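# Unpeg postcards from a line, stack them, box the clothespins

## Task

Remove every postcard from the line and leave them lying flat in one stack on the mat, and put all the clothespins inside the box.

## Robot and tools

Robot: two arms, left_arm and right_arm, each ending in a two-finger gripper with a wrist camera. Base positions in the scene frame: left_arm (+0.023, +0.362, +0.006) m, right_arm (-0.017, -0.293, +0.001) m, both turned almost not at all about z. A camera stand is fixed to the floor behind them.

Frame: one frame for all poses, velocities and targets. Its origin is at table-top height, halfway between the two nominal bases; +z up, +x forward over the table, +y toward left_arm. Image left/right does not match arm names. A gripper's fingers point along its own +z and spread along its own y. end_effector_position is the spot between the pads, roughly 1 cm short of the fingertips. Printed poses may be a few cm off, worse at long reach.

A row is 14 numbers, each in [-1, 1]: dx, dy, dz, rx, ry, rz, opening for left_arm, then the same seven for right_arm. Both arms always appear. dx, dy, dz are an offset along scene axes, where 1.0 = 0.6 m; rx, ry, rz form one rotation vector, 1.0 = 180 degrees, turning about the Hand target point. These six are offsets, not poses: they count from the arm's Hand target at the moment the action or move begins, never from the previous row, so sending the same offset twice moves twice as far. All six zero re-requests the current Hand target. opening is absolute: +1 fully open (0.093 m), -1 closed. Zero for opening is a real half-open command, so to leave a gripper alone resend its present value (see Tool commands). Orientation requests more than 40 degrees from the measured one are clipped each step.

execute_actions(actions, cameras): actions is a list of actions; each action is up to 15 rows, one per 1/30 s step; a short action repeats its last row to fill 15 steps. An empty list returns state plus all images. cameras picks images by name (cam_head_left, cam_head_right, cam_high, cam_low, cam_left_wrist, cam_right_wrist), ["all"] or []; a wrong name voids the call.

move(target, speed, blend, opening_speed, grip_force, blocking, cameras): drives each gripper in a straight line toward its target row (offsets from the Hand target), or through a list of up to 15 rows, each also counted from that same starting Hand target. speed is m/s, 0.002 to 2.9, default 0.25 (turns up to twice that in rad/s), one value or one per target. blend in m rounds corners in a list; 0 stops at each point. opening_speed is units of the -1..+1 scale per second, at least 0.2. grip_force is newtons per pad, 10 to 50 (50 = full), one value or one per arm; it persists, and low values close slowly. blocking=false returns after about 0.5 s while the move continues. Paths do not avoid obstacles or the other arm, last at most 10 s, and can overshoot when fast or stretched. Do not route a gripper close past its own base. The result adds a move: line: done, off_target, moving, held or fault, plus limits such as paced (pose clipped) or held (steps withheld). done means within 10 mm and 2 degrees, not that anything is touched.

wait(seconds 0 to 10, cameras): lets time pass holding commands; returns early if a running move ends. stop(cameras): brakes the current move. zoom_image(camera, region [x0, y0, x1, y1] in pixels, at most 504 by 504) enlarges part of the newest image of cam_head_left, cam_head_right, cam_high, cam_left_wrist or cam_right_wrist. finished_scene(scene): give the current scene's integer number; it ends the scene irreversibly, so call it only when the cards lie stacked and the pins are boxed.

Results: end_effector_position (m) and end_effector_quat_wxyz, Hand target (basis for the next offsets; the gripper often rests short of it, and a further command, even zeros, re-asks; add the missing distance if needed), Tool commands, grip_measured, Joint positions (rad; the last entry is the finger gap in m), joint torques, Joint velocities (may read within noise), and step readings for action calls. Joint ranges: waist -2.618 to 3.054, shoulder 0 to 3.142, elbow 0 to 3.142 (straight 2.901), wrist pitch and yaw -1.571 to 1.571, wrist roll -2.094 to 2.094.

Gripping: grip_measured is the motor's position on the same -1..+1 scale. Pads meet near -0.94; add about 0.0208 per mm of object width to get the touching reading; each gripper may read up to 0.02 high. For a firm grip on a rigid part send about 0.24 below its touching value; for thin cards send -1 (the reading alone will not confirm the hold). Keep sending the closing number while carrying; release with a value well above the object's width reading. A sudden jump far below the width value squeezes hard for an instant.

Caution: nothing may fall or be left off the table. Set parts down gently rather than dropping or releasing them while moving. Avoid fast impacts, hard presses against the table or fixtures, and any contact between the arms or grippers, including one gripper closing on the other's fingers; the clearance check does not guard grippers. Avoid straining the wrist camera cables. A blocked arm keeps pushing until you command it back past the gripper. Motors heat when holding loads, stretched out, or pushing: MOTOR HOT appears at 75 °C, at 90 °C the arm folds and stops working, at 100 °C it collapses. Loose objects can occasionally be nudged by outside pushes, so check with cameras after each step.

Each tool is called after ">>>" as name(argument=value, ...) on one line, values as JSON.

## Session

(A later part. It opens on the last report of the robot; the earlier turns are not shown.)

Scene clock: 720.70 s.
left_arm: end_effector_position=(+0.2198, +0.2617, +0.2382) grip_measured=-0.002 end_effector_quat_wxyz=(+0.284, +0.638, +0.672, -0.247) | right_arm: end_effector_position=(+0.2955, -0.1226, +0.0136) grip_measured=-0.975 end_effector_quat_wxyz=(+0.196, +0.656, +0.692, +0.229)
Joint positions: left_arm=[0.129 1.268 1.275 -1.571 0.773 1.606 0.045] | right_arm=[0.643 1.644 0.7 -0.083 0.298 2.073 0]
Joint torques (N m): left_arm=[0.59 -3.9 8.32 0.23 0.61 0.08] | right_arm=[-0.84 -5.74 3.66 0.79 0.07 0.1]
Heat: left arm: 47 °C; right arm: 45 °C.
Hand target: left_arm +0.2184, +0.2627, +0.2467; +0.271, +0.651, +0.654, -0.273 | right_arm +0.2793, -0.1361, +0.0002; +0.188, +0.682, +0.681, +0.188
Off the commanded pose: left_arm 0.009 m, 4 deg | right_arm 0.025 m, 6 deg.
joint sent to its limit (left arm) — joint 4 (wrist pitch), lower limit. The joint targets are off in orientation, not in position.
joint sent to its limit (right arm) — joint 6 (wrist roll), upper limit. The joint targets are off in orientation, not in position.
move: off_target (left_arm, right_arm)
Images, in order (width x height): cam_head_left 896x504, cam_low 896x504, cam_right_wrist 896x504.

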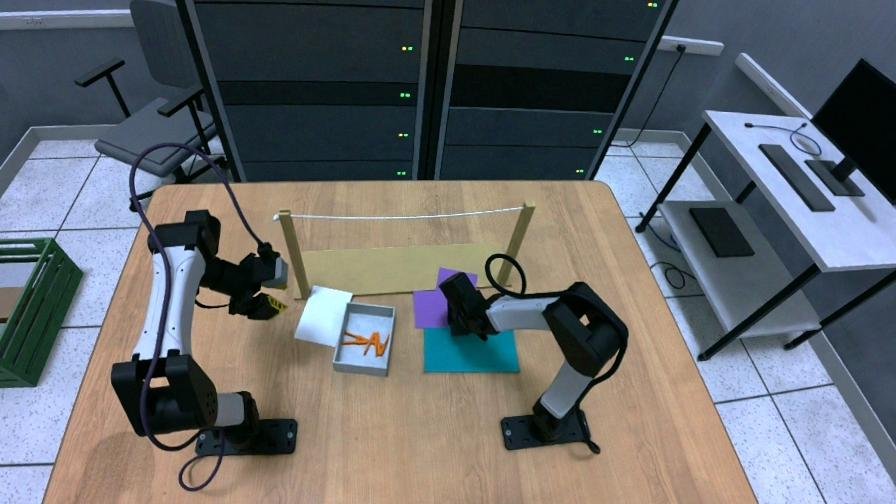

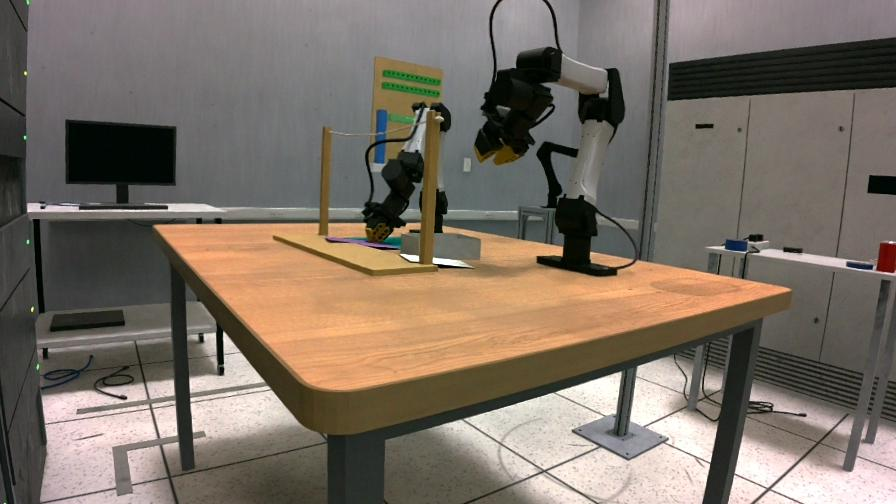

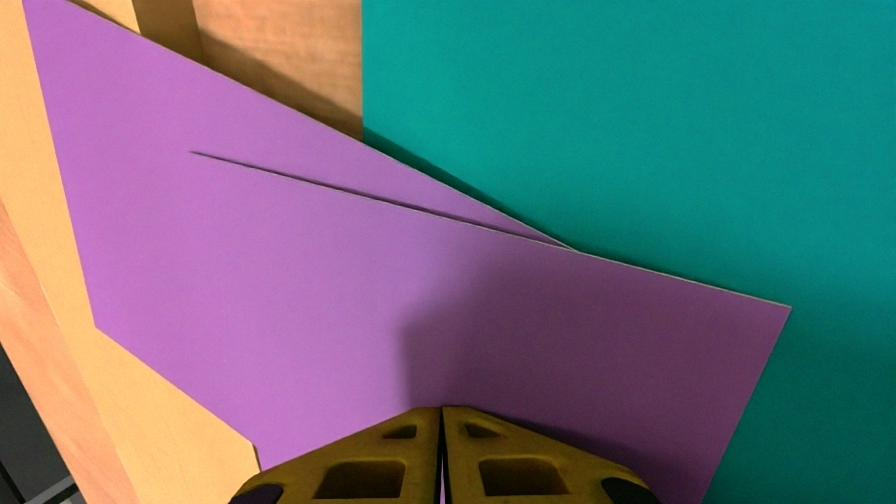

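>>> move(target=[[0,0,0,0,0,0,0,-0.09,-0.05,-0.003,0,0,0,-1],[0,0,0,0,0,0,0,-0.16,-0.075,-0.005,0,0,0,-1]], speed=0.06, cameras=["cam_right_wrist","cam_low","cam_head_left"])

Scene clock: 729.97 s.
left_arm: end_effector_position=(+0.2198, +0.2617, +0.2382) grip_measured=-0.002 end_effector_quat_wxyz=(+0.284, +0.638, +0.672, -0.247) | right_arm: end_effector_position=(+0.2023, -0.1738, +0.0100) grip_measured=-0.975 end_effector_quat_wxyz=(+0.183, +0.639, +0.709, +0.237)
Joint positions: left_arm=[0.129 1.268 1.275 -1.571 0.773 1.606 0.045] | right_arm=[0.691 1.174 0.313 -0.162 0.28 2.073 0]
Joint torques (N m): left_arm=[0.61 -3.93 8.32 0.26 0.61 0.06] | right_arm=[0.24 -2.17 4.67 0.77 -0.06 0.09]
Heat: left arm: 47 °C; right arm: 44 °C.
Hand target: left_arm +0.2184, +0.2627, +0.2467; +0.271, +0.651, +0.654, -0.273 | right_arm +0.1834, -0.1811, -0.0028; +0.188, +0.682, +0.681, +0.188
Off the commanded pose: left_arm 0.009 m, 4 deg | right_arm 0.024 m, 8 deg.
joint sent to its limit (left arm) — joint 4 (wrist pitch), lower limit. The joint targets are off in orientation, not in position.
joint sent to its limit (right arm) — joint 6 (wrist roll), upper limit. The joint targets are off in orientation, not in position.
move: off_target (left_arm, right_arm)
Images, in order (width x height): cam_head_left 896x504, cam_low 896x504, cam_right_wrist 896x504.

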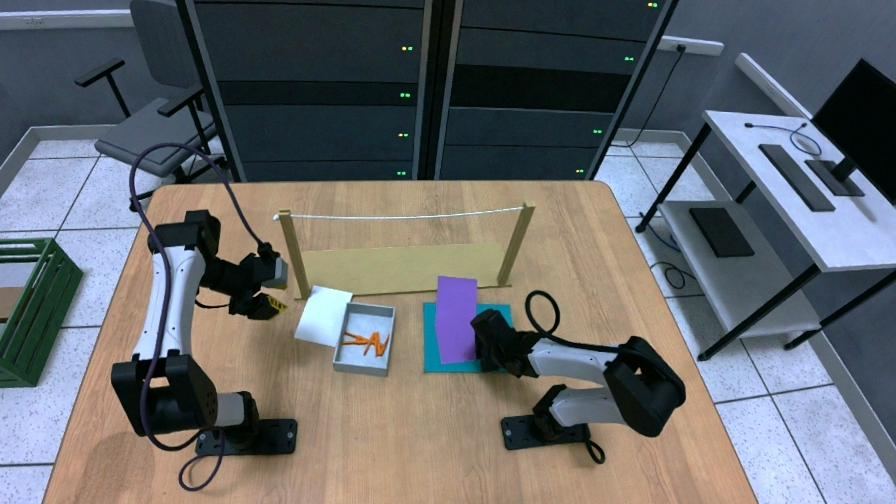

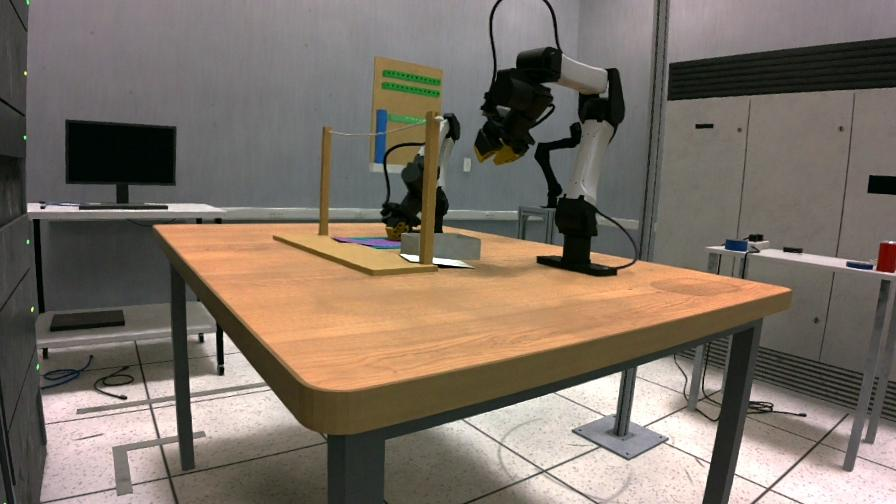

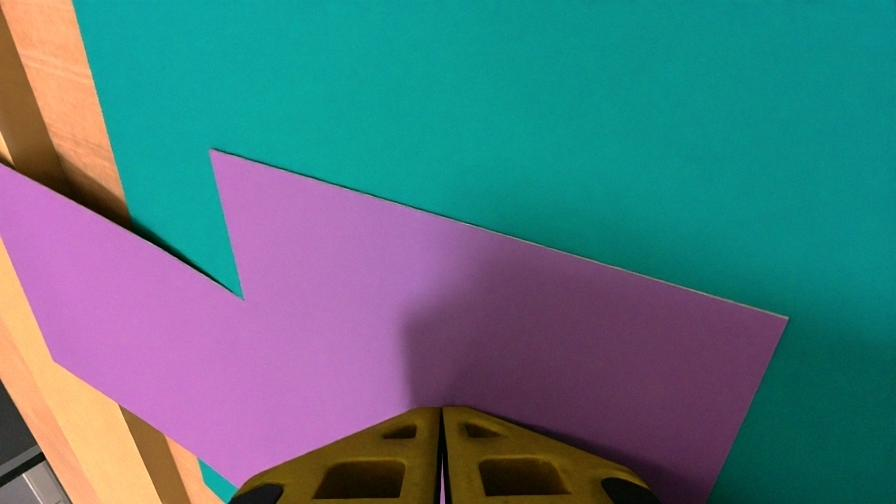

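>>> move(target=[[0,0,0,0,0,0,0,0,0,0.14,0,0,0,-1],[0,0,0,0,0,0,0,0.335,0.125,0.14,0,0,0,-1],[0,0,0,0,0,0,0,0.335,0.125,0.018,0,0,0,-1]], speed=0.15, cameras=["cam_right_wrist","cam_head_left"])

Scene clock: 745.70 s.
left_arm: end_effector_position=(+0.2198, +0.2617, +0.2382) grip_measured=-0.002 end_effector_quat_wxyz=(+0.284, +0.638, +0.672, -0.247) | right_arm: end_effector_position=(+0.3875, -0.0980, +0.0222) grip_measured=-0.975 end_effector_quat_wxyz=(+0.185, +0.678, +0.681, +0.208)
Joint positions: left_arm=[0.129 1.268 1.275 -1.571 0.773 1.606 0.045] | right_arm=[0.548 1.945 1.157 -0.272 0.252 2.044 0]
Joint torques (N m): left_arm=[0.62 -3.84 8.32 0.24 0.63 0.06] | right_arm=[-0.66 -6.23 5.08 1.35 0.34 0]
Heat: left arm: 47 °C; right arm: 43 °C.
Hand target: left_arm +0.2184, +0.2627, +0.2467; +0.271, +0.651, +0.654, -0.273 | right_arm +0.3843, -0.1060, +0.0080; +0.188, +0.682, +0.681, +0.188
Off the commanded pose: left_arm 0.009 m, 4 deg | right_arm 0.017 m, 2 deg.
joint sent to its limit (left arm) — joint 4 (wrist pitch), lower limit. The joint targets are off in orientation, not in position.
move: off_target (left_arm, right_arm)
Images, in order (width x height): cam_head_left 896x504, cam_right_wrist 896x504.

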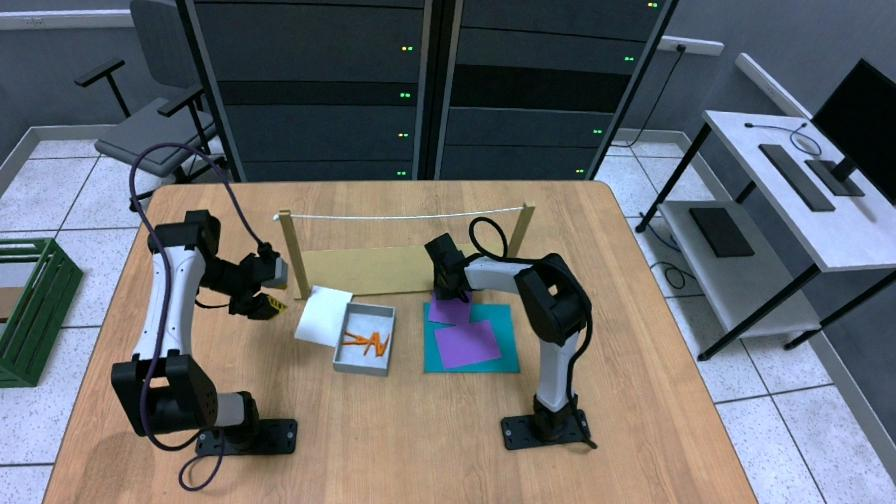

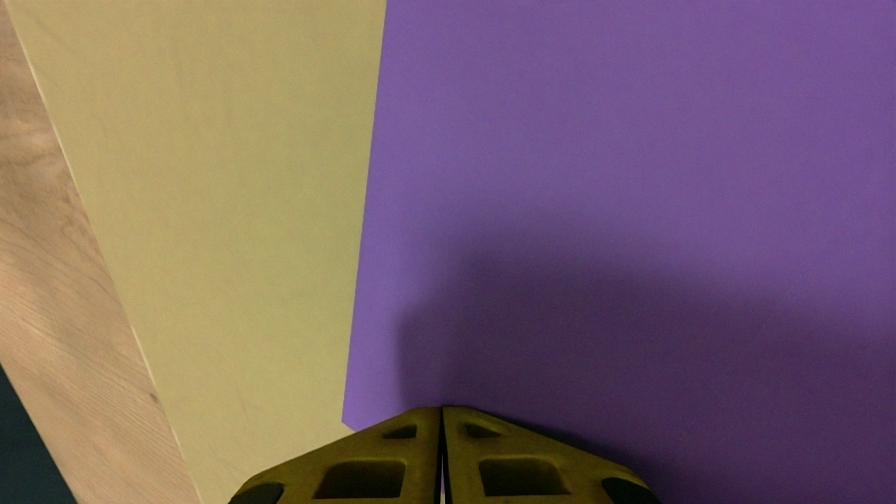

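>>> move(target=[[0,0,0,0,0,0,0,-0.1,-0.03,-0.005,0,0,0,-1],[0,0,0,0,0,0,0,-0.2,-0.065,-0.014,0,0,0,-1],[0,0,0,0,0,0,0,-0.2,-0.065,0.15,0,0,0,-1]], speed=0.07, cameras=["cam_right_wrist","cam_head_left"])

Scene clock: 755.73 s.
left_arm: end_effector_position=(+0.2198, +0.2617, +0.2382) grip_measured=-0.002 end_effector_quat_wxyz=(+0.284, +0.638, +0.672, -0.247) | right_arm: end_effector_position=(+0.2609, -0.1493, +0.0859) grip_measured=-0.975 end_effector_quat_wxyz=(+0.179, +0.660, +0.708, +0.177)
Joint positions: left_arm=[0.129 1.268 1.275 -1.571 0.773 1.606 0.045] | right_arm=[0.629 1.38 0.843 -0.602 0.276 2.063 0]
Joint torques (N m): left_arm=[0.61 -3.81 8.31 0.26 0.61 0.05] | right_arm=[0.17 -5.61 9.03 1.16 0.22 0.23]
Heat: left arm: 47 °C; right arm: 43 °C.
Hand target: left_arm +0.2184, +0.2627, +0.2467; +0.271, +0.651, +0.654, -0.273 | right_arm +0.2644, -0.1451, +0.0980; +0.188, +0.682, +0.681, +0.188
Off the commanded pose: left_arm 0.009 m, 4 deg | right_arm 0.013 m, 4 deg.
joint sent to its limit (left arm) — joint 4 (wrist pitch), lower limit. The joint targets are off in orientation, not in position.
joint sent to its limit (right arm) — joint 6 (wrist roll), upper limit. The joint targets are off in orientation, not in position.
move: off_target (left_arm, right_arm)
Images, in order (width x height): cam_head_left 896x504, cam_right_wrist 896x504.

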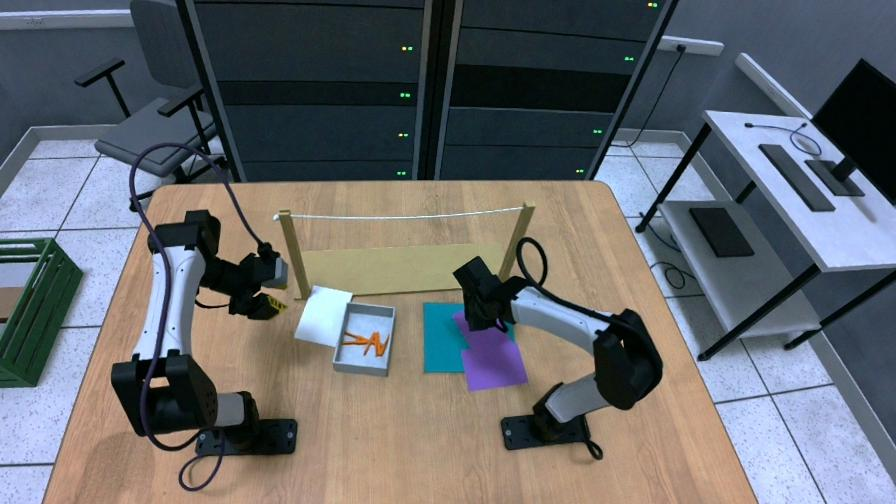

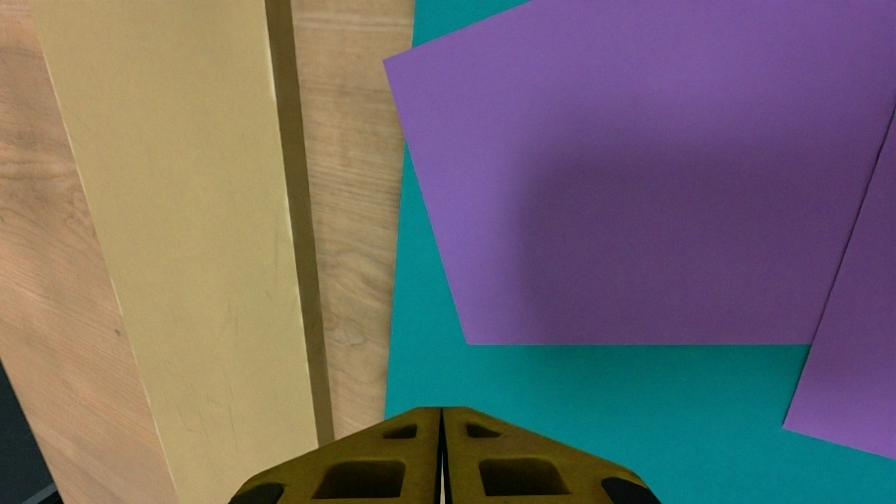

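>>> move(target=[[0,0,0,0,0,0,0,-0.207,-0.083,0,0,0,0,-1],[0,0,0,0,0,0,0,-0.207,-0.083,-0.165,0,0,0,-1],[0,0,0,0,0,0,0,-0.06,0.015,-0.165,0,0,0,-1],[0,0,0,0,0,0,0,-0.08,0.0,0.1,0,0,0,-1]], speed=0.1, cameras=["cam_right_wrist","cam_head_left"])

Scene clock: 787.80 s.
left_arm: end_effector_position=(+0.2198, +0.2617, +0.2382) grip_measured=-0.002 end_effector_quat_wxyz=(+0.284, +0.638, +0.672, -0.247) | right_arm: end_effector_position=(+0.2153, -0.1487, +0.1484) grip_measured=-0.975 end_effector_quat_wxyz=(+0.165, +0.626, +0.738, +0.190)
Joint positions: left_arm=[0.129 1.268 1.275 -1.571 0.773 1.606 0.045] | right_arm=[0.721 1.172 0.949 -0.907 0.263 2.064 0]
Joint torques (N m): left_arm=[0.58 -3.89 8.36 0.25 0.59 0.05] | right_arm=[-0.12 -3.43 9.29 1.16 0.07 0.22]
Heat: left arm: 47 °C; right arm: 44 °C.
Hand target: left_arm +0.2184, +0.2627, +0.2467; +0.271, +0.651, +0.654, -0.273 | right_arm +0.2163, -0.1450, +0.1581; +0.188, +0.682, +0.681, +0.188
Off the commanded pose: left_arm 0.009 m, 4 deg | right_arm 0.010 m, 10 deg.
joint sent to its limit (left arm) — joint 4 (wrist pitch), lower limit. The joint targets are off in orientation, not in position.
joint sent to its limit (right arm) — joint 6 (wrist roll), upper limit. The joint targets are off in orientation, not in position.
move: off_target (left_arm, right_arm)
Images, in order (width x height): cam_head_left 896x504, cam_right_wrist 896x504.

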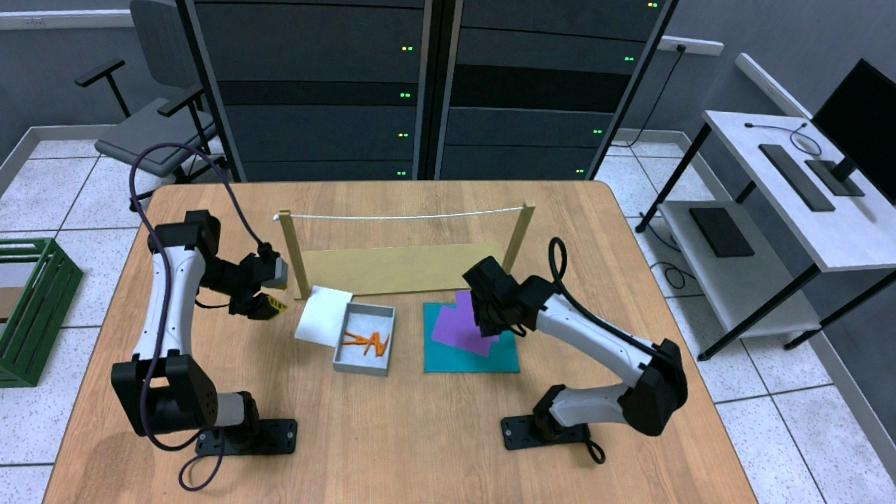

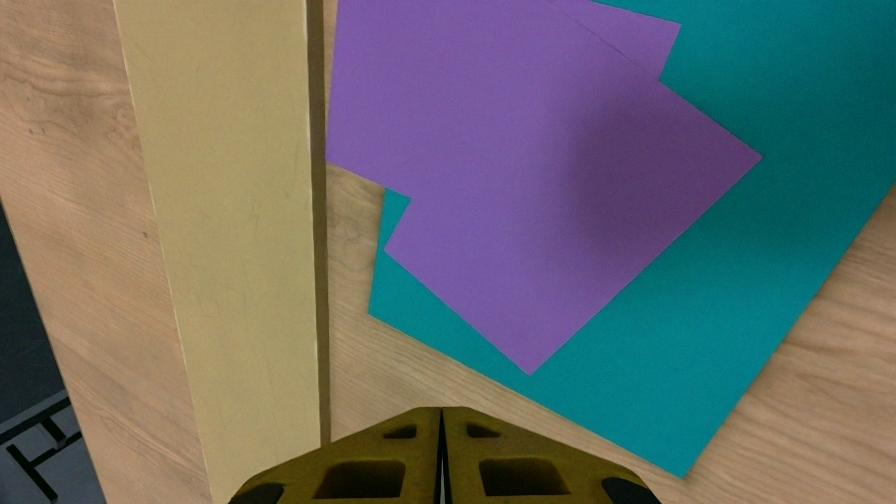

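>>> move(target=[[0,0,0,0,0,0,0,0.205,-0.04,-0.1,0,0,0,-1],[0,0,0,0,0,0,0,0.205,-0.04,-0.262,0,0,0,-1],[0,0,0,0,0,0,0,0.105,-0.045,-0.265,0,0,0,-1],[0,0,0,0,0,0,0,0.12,-0.045,-0.1,0,0,0,-1],[0,0,0,0,0,0,0,-0.08,-0.2,0.15,0,0,0,-1]], speed=0.12, cameras=["cam_right_wrist","cam_head_left","cam_head_right"])

>>> zoom_image(camera="cam_head_left", region=[280, 230, 540, 390])

Scene clock: 805.80 s.
left_arm: end_effector_position=(+0.2198, +0.2617, +0.2382) grip_measured=-0.002 end_effector_quat_wxyz=(+0.284, +0.638, +0.672, -0.247) | right_arm: end_effector_position=(+0.1693, -0.2659, +0.2435) grip_measured=-0.975 end_effector_quat_wxyz=(+0.191, +0.684, +0.680, +0.182)
Joint positions: left_arm=[0.129 1.268 1.275 -1.571 0.773 1.606 0.045] | right_arm=[0.291 0.892 1.205 -1.37 0.157 1.822 0]
Joint torques (N m): left_arm=[0.62 -3.86 8.28 0.25 0.6 0.05] | right_arm=[-0.73 -0.2 7.9 1.26 -0.04 -0.1]
Heat: left arm: 47 °C; right arm: 45 °C.
Hand target: left_arm +0.2184, +0.2627, +0.2467; +0.271, +0.651, +0.654, -0.273 | right_arm +0.1683, -0.2650, +0.2480; +0.188, +0.682, +0.681, +0.188
Off the commanded pose: left_arm 0.009 m, 4 deg | right_arm 0.005 m, 1 deg.
joint sent to its limit (left arm) — joint 4 (wrist pitch), lower limit. The joint targets are off in orientation, not in position.
move: off_target (left_arm)
Images, in order (width x height): cam_head_left 896x504, cam_head_right 896x504, cam_right_wrist 896x504.

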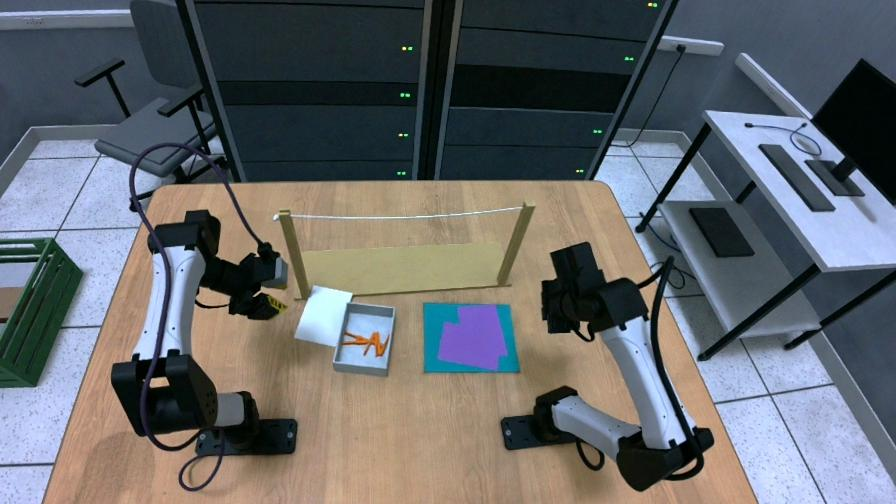

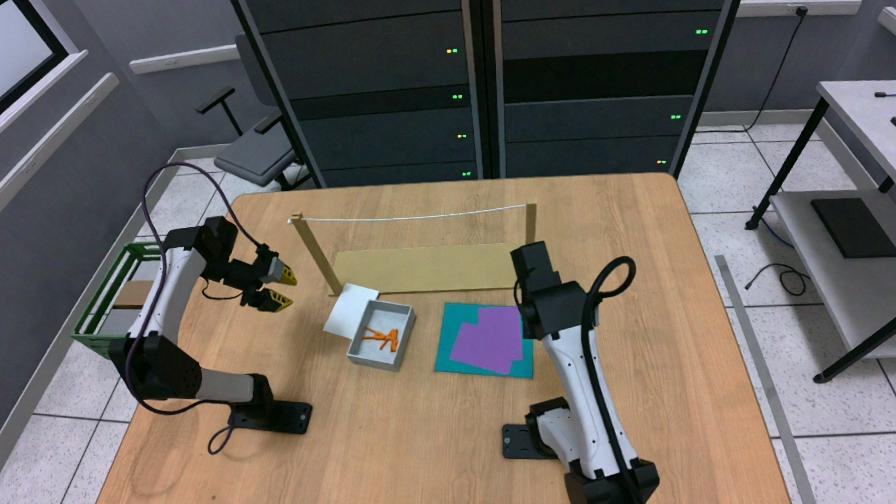

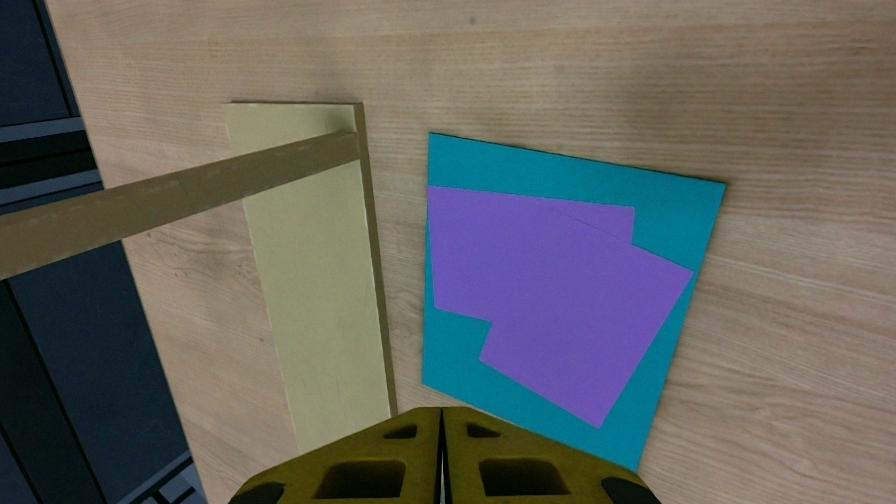

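Scaled by 1.938 from the camera's 896x504 image, which has a finer 1280x720 frame.

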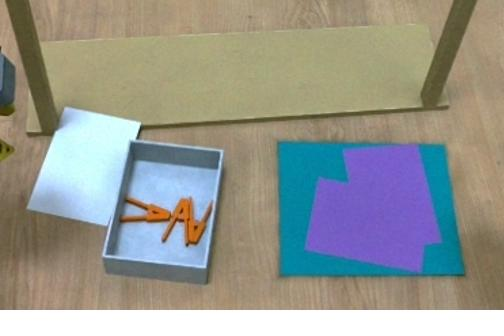

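>>> move(target=[[0,-0.1,0,0.067,0.066,0.496,-1,0,0,0,0,0,0,-1],[0.13,-0.205,-0.22,0.067,0.066,0.496,-1,0,0,0,0,0,0,-1]], cameras=["cam_left_wrist","cam_head_left","cam_head_right"])

Scene clock: 833.27 s.
left_arm: end_effector_position=(+0.2928, +0.1405, +0.1193) grip_measured=-0.974 end_effector_quat_wxyz=(+0.258, +0.000, +0.966, +0.002) | right_arm: end_effector_position=(+0.1693, -0.2659, +0.2434) grip_measured=-0.975 end_effector_quat_wxyz=(+0.191, +0.684, +0.680, +0.182)
Joint positions: left_arm=[-0.835 1.558 1.124 -0.786 -0.395 -0.804 0] | right_arm=[0.291 0.892 1.205 -1.371 0.157 1.821 0]
Joint torques (N m): left_arm=[0.79 -5.52 6.57 1.64 -0.11 0.01] | right_arm=[-0.66 -0.08 7.72 1.29 -0.05 -0.09]
Heat: left arm: 48 °C; right arm: 47 °C.
Hand target: left_arm +0.2964, +0.1396, +0.1148; +0.259, -0.001, +0.966, +0.000 | right_arm +0.1683, -0.2650, +0.2480; +0.188, +0.682, +0.681, +0.188
Off the commanded pose: left_arm 0.006 m, 0 deg | right_arm 0.005 m, 1 deg.
move: done
Images, in order (width x height): cam_head_left 896x504, cam_head_right 896x504, cam_left_wrist 896x504.

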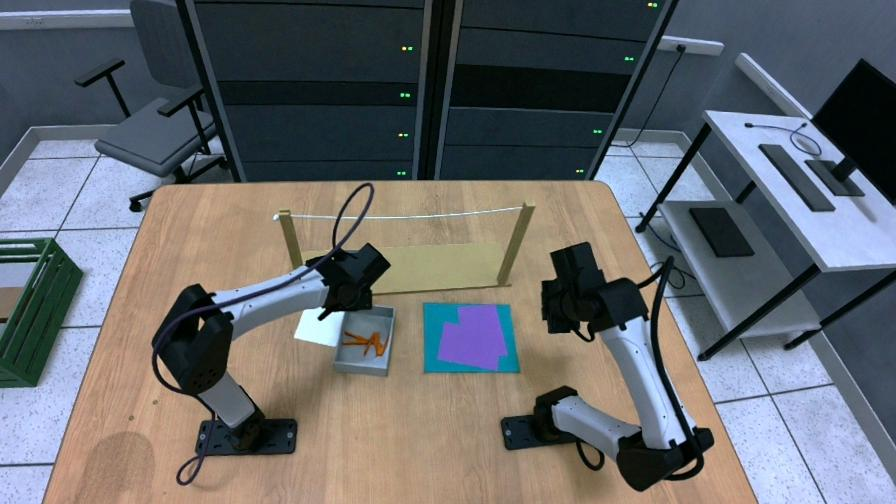

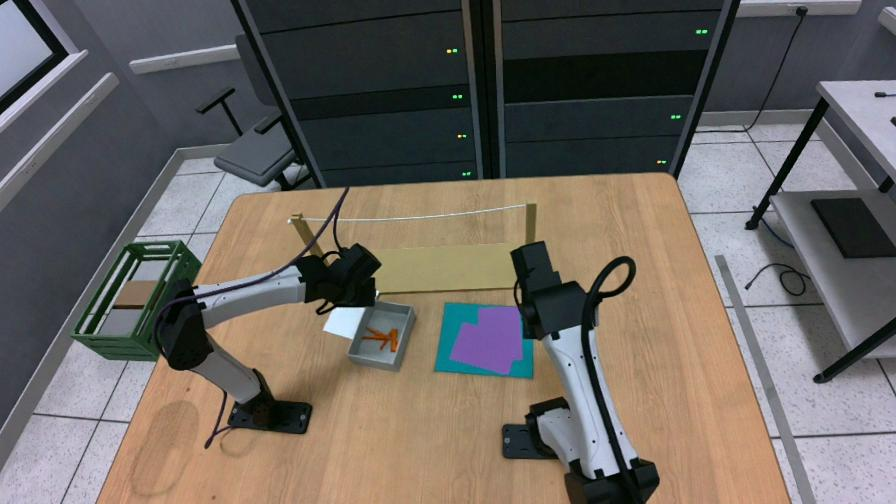

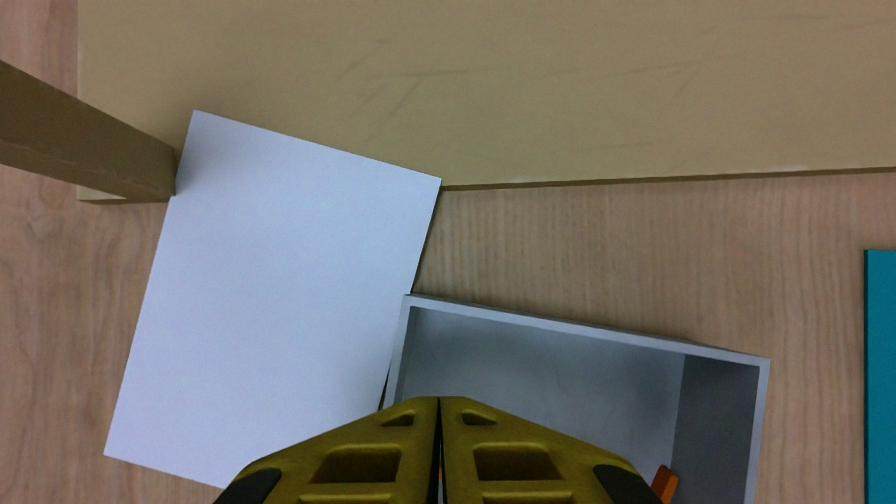

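>>> move(target=[[0.01,0.12,-0.09,0,0,0,-1,0,0,0,0,0,0,-1],[0.01,0.12,-0.184,0,0,0,-1,0,0,0,0,0,0,-1],[0.09,0.09,-0.175,0,0,0,-1,0,0,0,0,0,0,-1]], speed=0.08, cameras=["cam_left_wrist","cam_head_left","cam_high"])

Scene clock: 852.83 s.
left_arm: end_effector_position=(+0.3462, +0.1941, +0.0133) grip_measured=-0.975 end_effector_quat_wxyz=(+0.268, -0.002, +0.963, -0.003) | right_arm: end_effector_position=(+0.1693, -0.2659, +0.2434) grip_measured=-0.975 end_effector_quat_wxyz=(+0.191, +0.684, +0.680, +0.182)
Joint positions: left_arm=[-0.577 1.718 0.809 -0.203 -0.3 -0.551 0] | right_arm=[0.291 0.892 1.205 -1.371 0.157 1.821 0]
Joint torques (N m): left_arm=[0.96 -4.66 8.58 1.41 0.03 0.04] | right_arm=[-0.64 0.02 7.92 1.32 -0.03 -0.09]
Heat: left arm: 48 °C; right arm: 47 °C.
Hand target: left_arm +0.3504, +0.1937, +0.0097; +0.259, -0.001, +0.966, +0.000 | right_arm +0.1683, -0.2650, +0.2480; +0.188, +0.682, +0.681, +0.188
Off the commanded pose: left_arm 0.006 m, 1 deg | right_arm 0.005 m, 1 deg.
move: done
Images, in order (width x height): cam_head_left 896x504, cam_high 896x504, cam_left_wrist 896x504.

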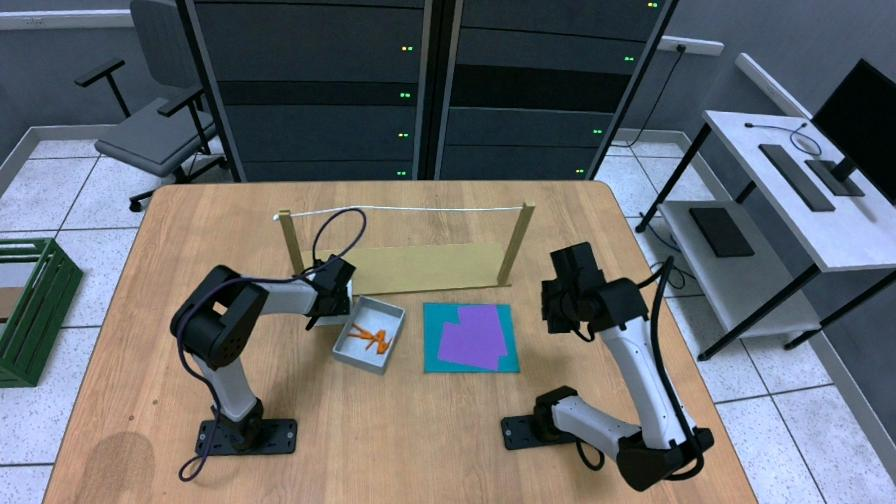

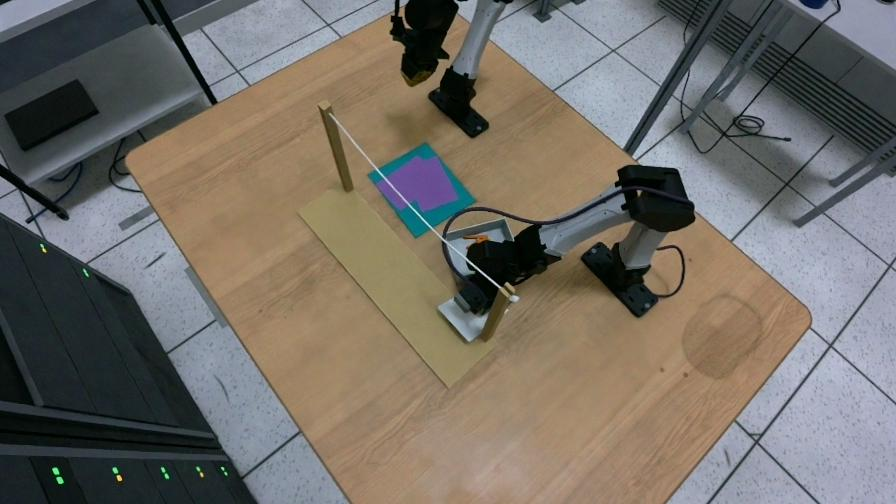

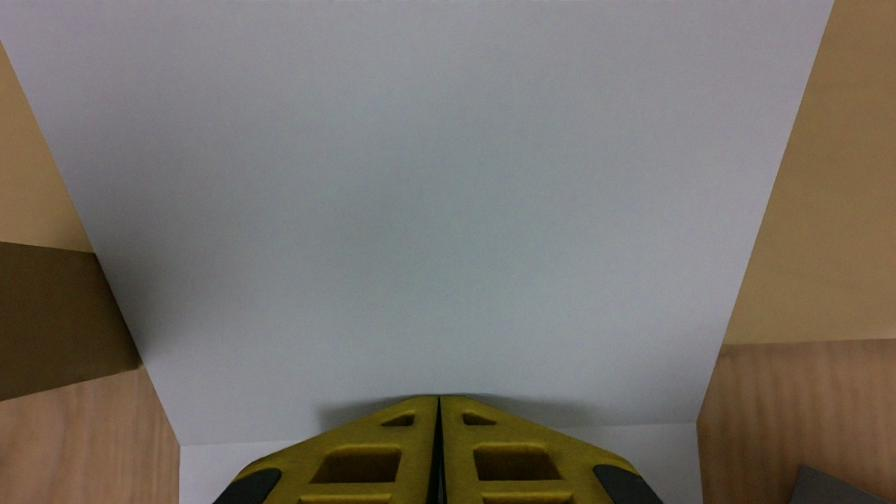

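>>> move(target=[[0.03,-0.005,0.008,0,0,0,-1,0,0,0,0,0,0,-1],[0.1,-0.01,0.012,0,0,0,-1,0,0,0,0,0,0,-1],[0.1,-0.01,0.2,0,0,0,-1,0,0,0,0,0,0,-1],[-0.1,-0.01,0.25,0,0,0,-1,0,0,0,0,0,0,-1]], speed=0.08, cameras=["cam_left_wrist","cam_head_left","cam_low"])

>>> zoom_image(camera="cam_low", region=[260, 180, 500, 290])

Scene clock: 866.43 s.
left_arm: end_effector_position=(+0.2951, +0.1829, +0.1569) grip_measured=-0.975 end_effector_quat_wxyz=(+0.254, +0.003, +0.967, -0.004) | right_arm: end_effector_position=(+0.1693, -0.2659, +0.2434) grip_measured=-0.975 end_effector_quat_wxyz=(+0.191, +0.684, +0.680, +0.182)
Joint positions: left_arm=[-0.715 1.415 1.142 -0.902 -0.337 -0.681 0] | right_arm=[0.291 0.892 1.205 -1.371 0.157 1.821 0]
Joint torques (N m): left_arm=[-0.25 -7.51 6.19 1.29 -0.27 -0.14] | right_arm=[-0.7 -0.02 7.9 1.28 -0.07 -0.05]
Heat: left arm: 48 °C; right arm: 47 °C.
Hand target: left_arm +0.2904, +0.1877, +0.1598; +0.259, -0.001, +0.966, +0.000 | right_arm +0.1683, -0.2650, +0.2480; +0.188, +0.682, +0.681, +0.188
Off the commanded pose: left_arm 0.007 m, 1 deg | right_arm 0.005 m, 1 deg.
move: done
Images, in order (width x height): cam_head_left 896x504, cam_low 896x504, cam_left_wrist 896x504.

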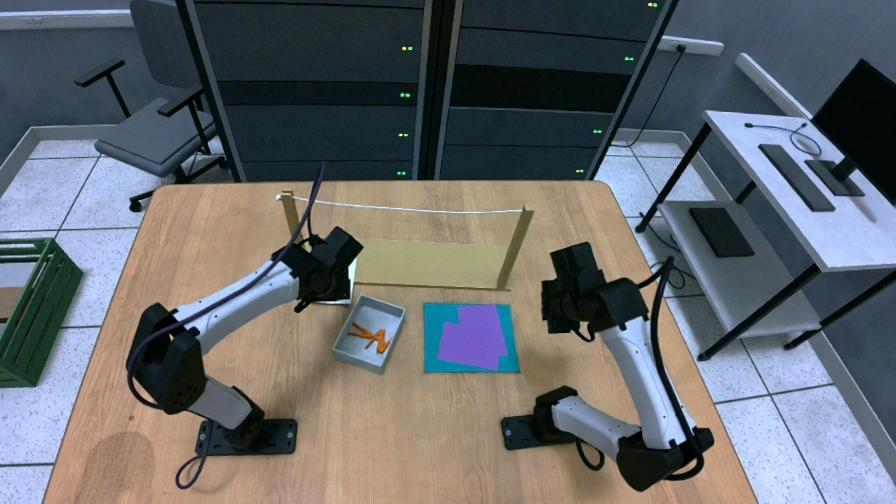

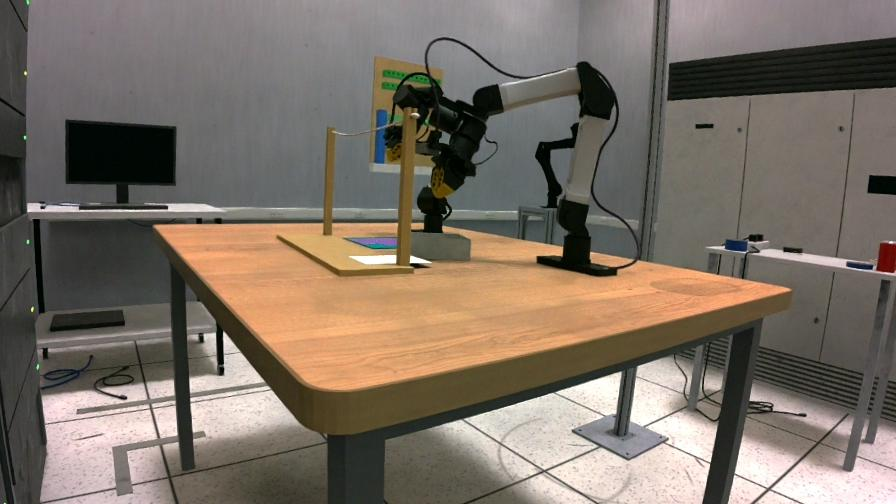

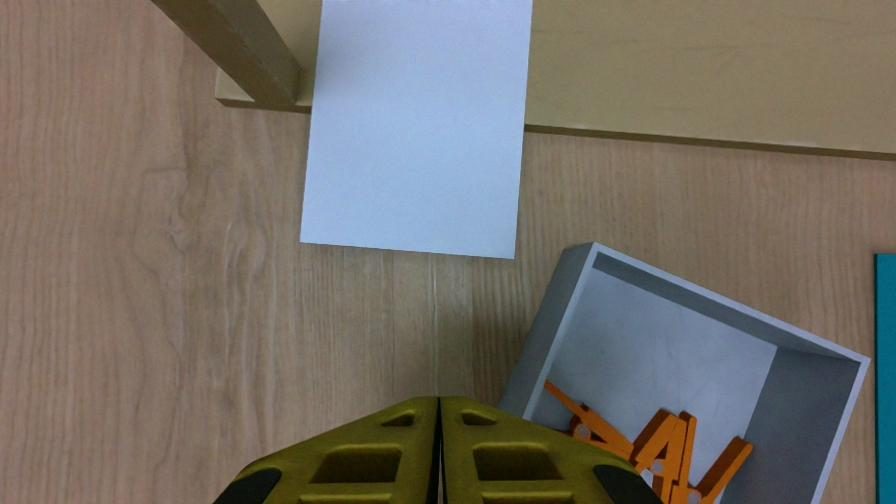

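Scaled by 2.100 from the camera's 896x504 image, which has a finer 1280x720 frame.

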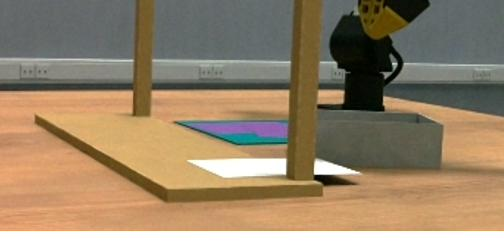

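>>> move(target=[[0.05,0.01,-0.16,0,0,0,-1,0,0,0,0,0,0,-1],[0.18,0.01,-0.16,0,0,0,-1,0,0,0,0,0,0,-1],[0.18,0.01,-0.25,0,0,0,-1,0,0,0,0,0,0,-1],[0.25,0.0,-0.25,0,0,0,-1,0,0,0,0,0,0,-1],[0.25,-0.34,-0.25,0,0,0,-1,0,0,0,0,0,0,-1]], speed=0.1, cameras=["cam_left_wrist","cam_head_left","cam_low"])

Scene clock: 885.70 s.
left_arm: end_effector_position=(+0.4359, -0.0089, +0.0242) grip_measured=-0.975 end_effector_quat_wxyz=(+0.261, +0.003, +0.965, +0.004) | right_arm: end_effector_position=(+0.1693, -0.2659, +0.2434) grip_measured=-0.975 end_effector_quat_wxyz=(+0.191, +0.684, +0.680, +0.182)
Joint positions: left_arm=[-0.809 2.445 2.006 -0.769 -0.392 -0.769 0] | right_arm=[0.291 0.892 1.205 -1.371 0.157 1.821 0]
Joint torques (N m): left_arm=[0.09 -10.03 9.81 1.58 -0.09 -0.14] | right_arm=[-0.73 -0.14 8.05 1.3 -0.09 -0.06]
Heat: left arm: 49 °C; right arm: 47 °C.
Hand target: left_arm +0.4403, -0.0163, +0.0097; +0.259, +0.000, +0.966, +0.000 | right_arm +0.1683, -0.2650, +0.2480; +0.188, +0.682, +0.681, +0.188
Off the commanded pose: left_arm 0.017 m, 1 deg | right_arm 0.005 m, 1 deg.
move: off_target (left_arm)
Images, in order (width x height): cam_head_left 896x504, cam_low 896x504, cam_left_wrist 896x504.

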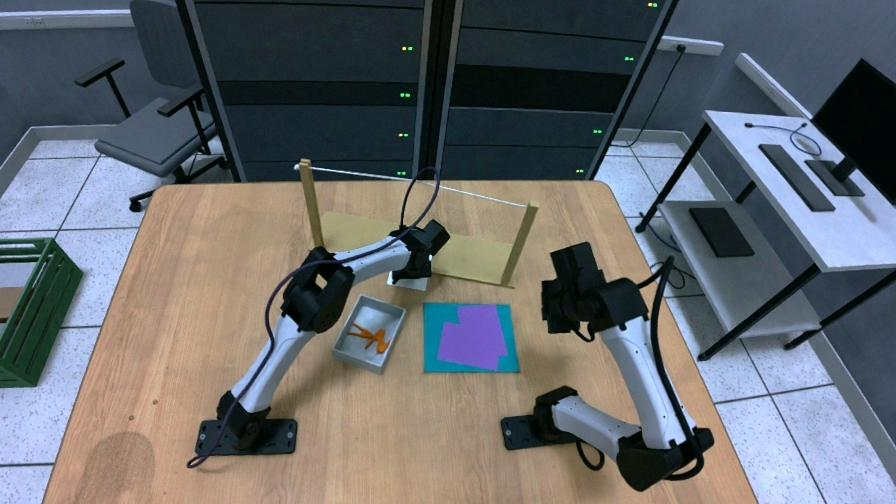

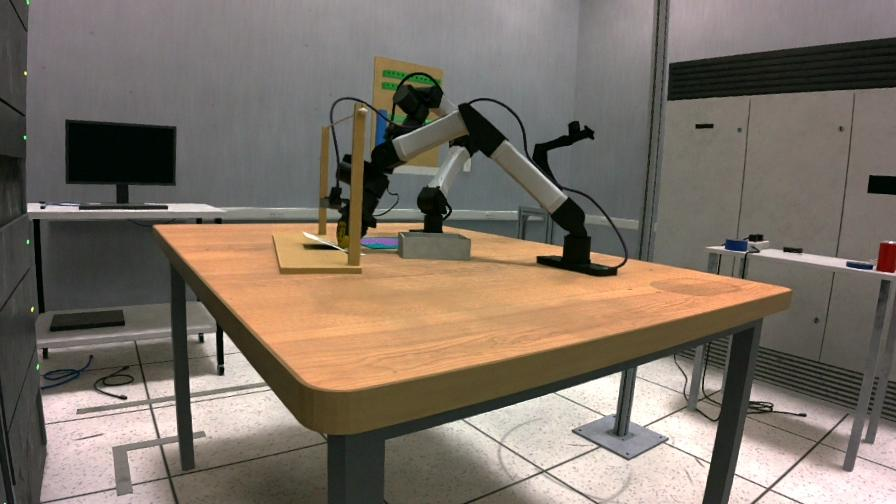

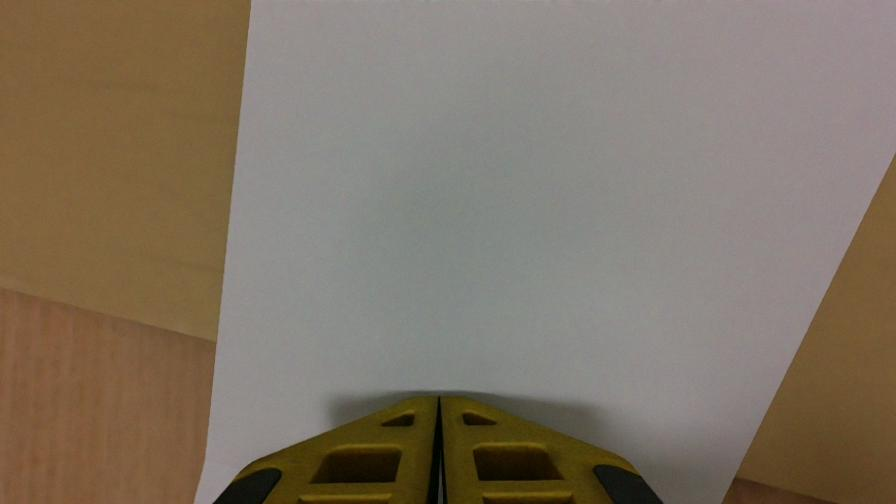

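>>> move(target=[[-0.03,-0.15,-0.002,0,0,0,-1,0,0,0,0,0,0,-1],[-0.12,-0.17,-0.008,0,0,0,-1,0,0,0,0,0,0,-1]], speed=0.08, blend=0.02, cameras=["cam_head_left","cam_head_right","cam_left_wrist"])

Scene clock: 921.00 s.
left_arm: end_effector_position=(+0.3706, -0.1244, +0.0219) grip_measured=-0.975 end_effector_quat_wxyz=(+0.266, +0.000, +0.964, -0.023) | right_arm: end_effector_position=(+0.1693, -0.2659, +0.2434) grip_measured=-0.975 end_effector_quat_wxyz=(+0.191, +0.684, +0.680, +0.182)
Joint positions: left_arm=[-1.032 2.868 2.811 -1.193 -0.444 -0.998 0] | right_arm=[0.291 0.892 1.205 -1.371 0.157 1.821 0]
Joint torques (N m): left_arm=[0.1 -13.16 7.45 1 -0.3 -0.14] | right_arm=[-0.65 -0.02 7.88 1.3 -0.05 -0.08]
Heat: left arm: 53 °C; right arm: 48 °C.
Hand target: left_arm +0.3685, -0.1183, +0.0050; +0.259, -0.001, +0.966, +0.000 | right_arm +0.1683, -0.2650, +0.2480; +0.188, +0.682, +0.681, +0.188
Off the commanded pose: left_arm 0.018 m, 3 deg | right_arm 0.005 m, 1 deg.
move: off_target (left_arm)
Images, in order (width x height): cam_head_left 896x504, cam_head_right 896x504, cam_left_wrist 896x504.

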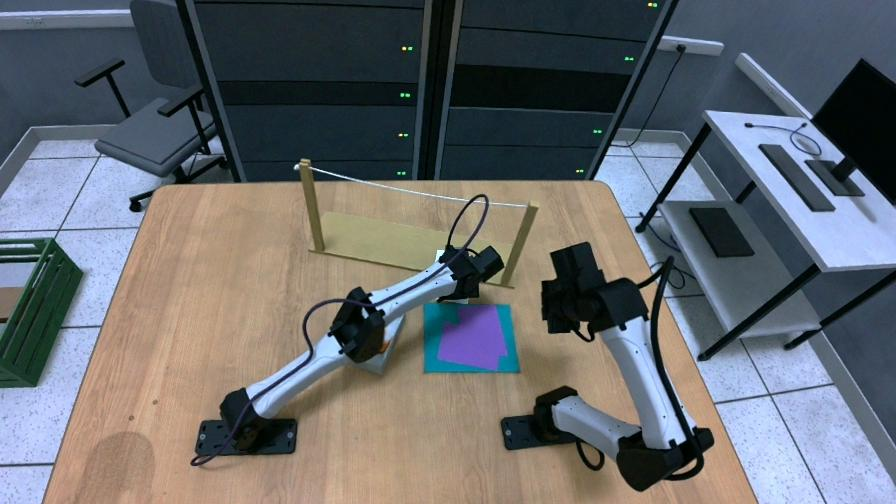

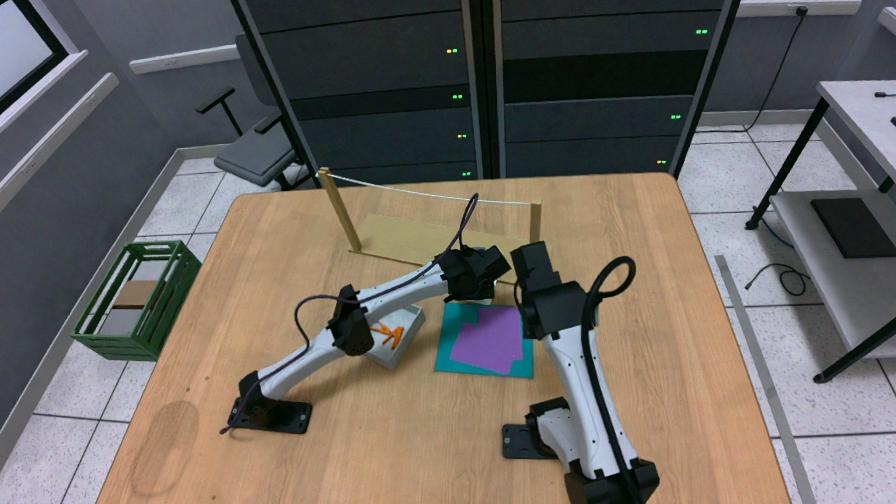

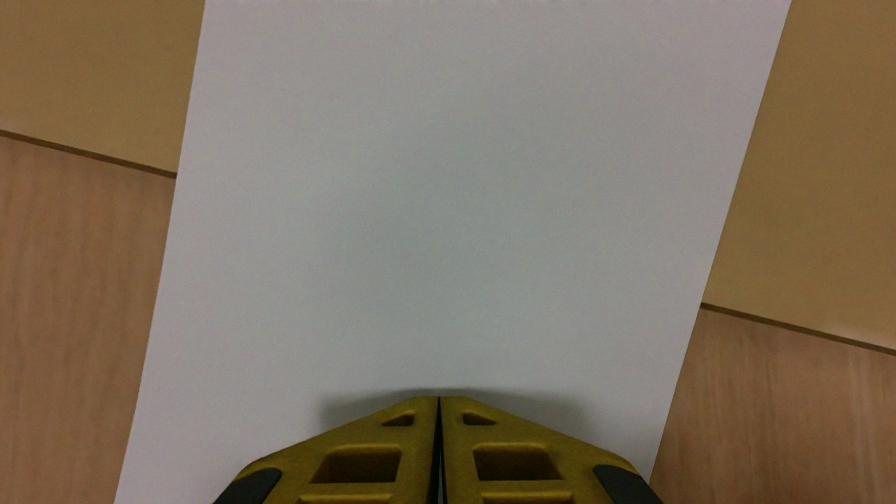

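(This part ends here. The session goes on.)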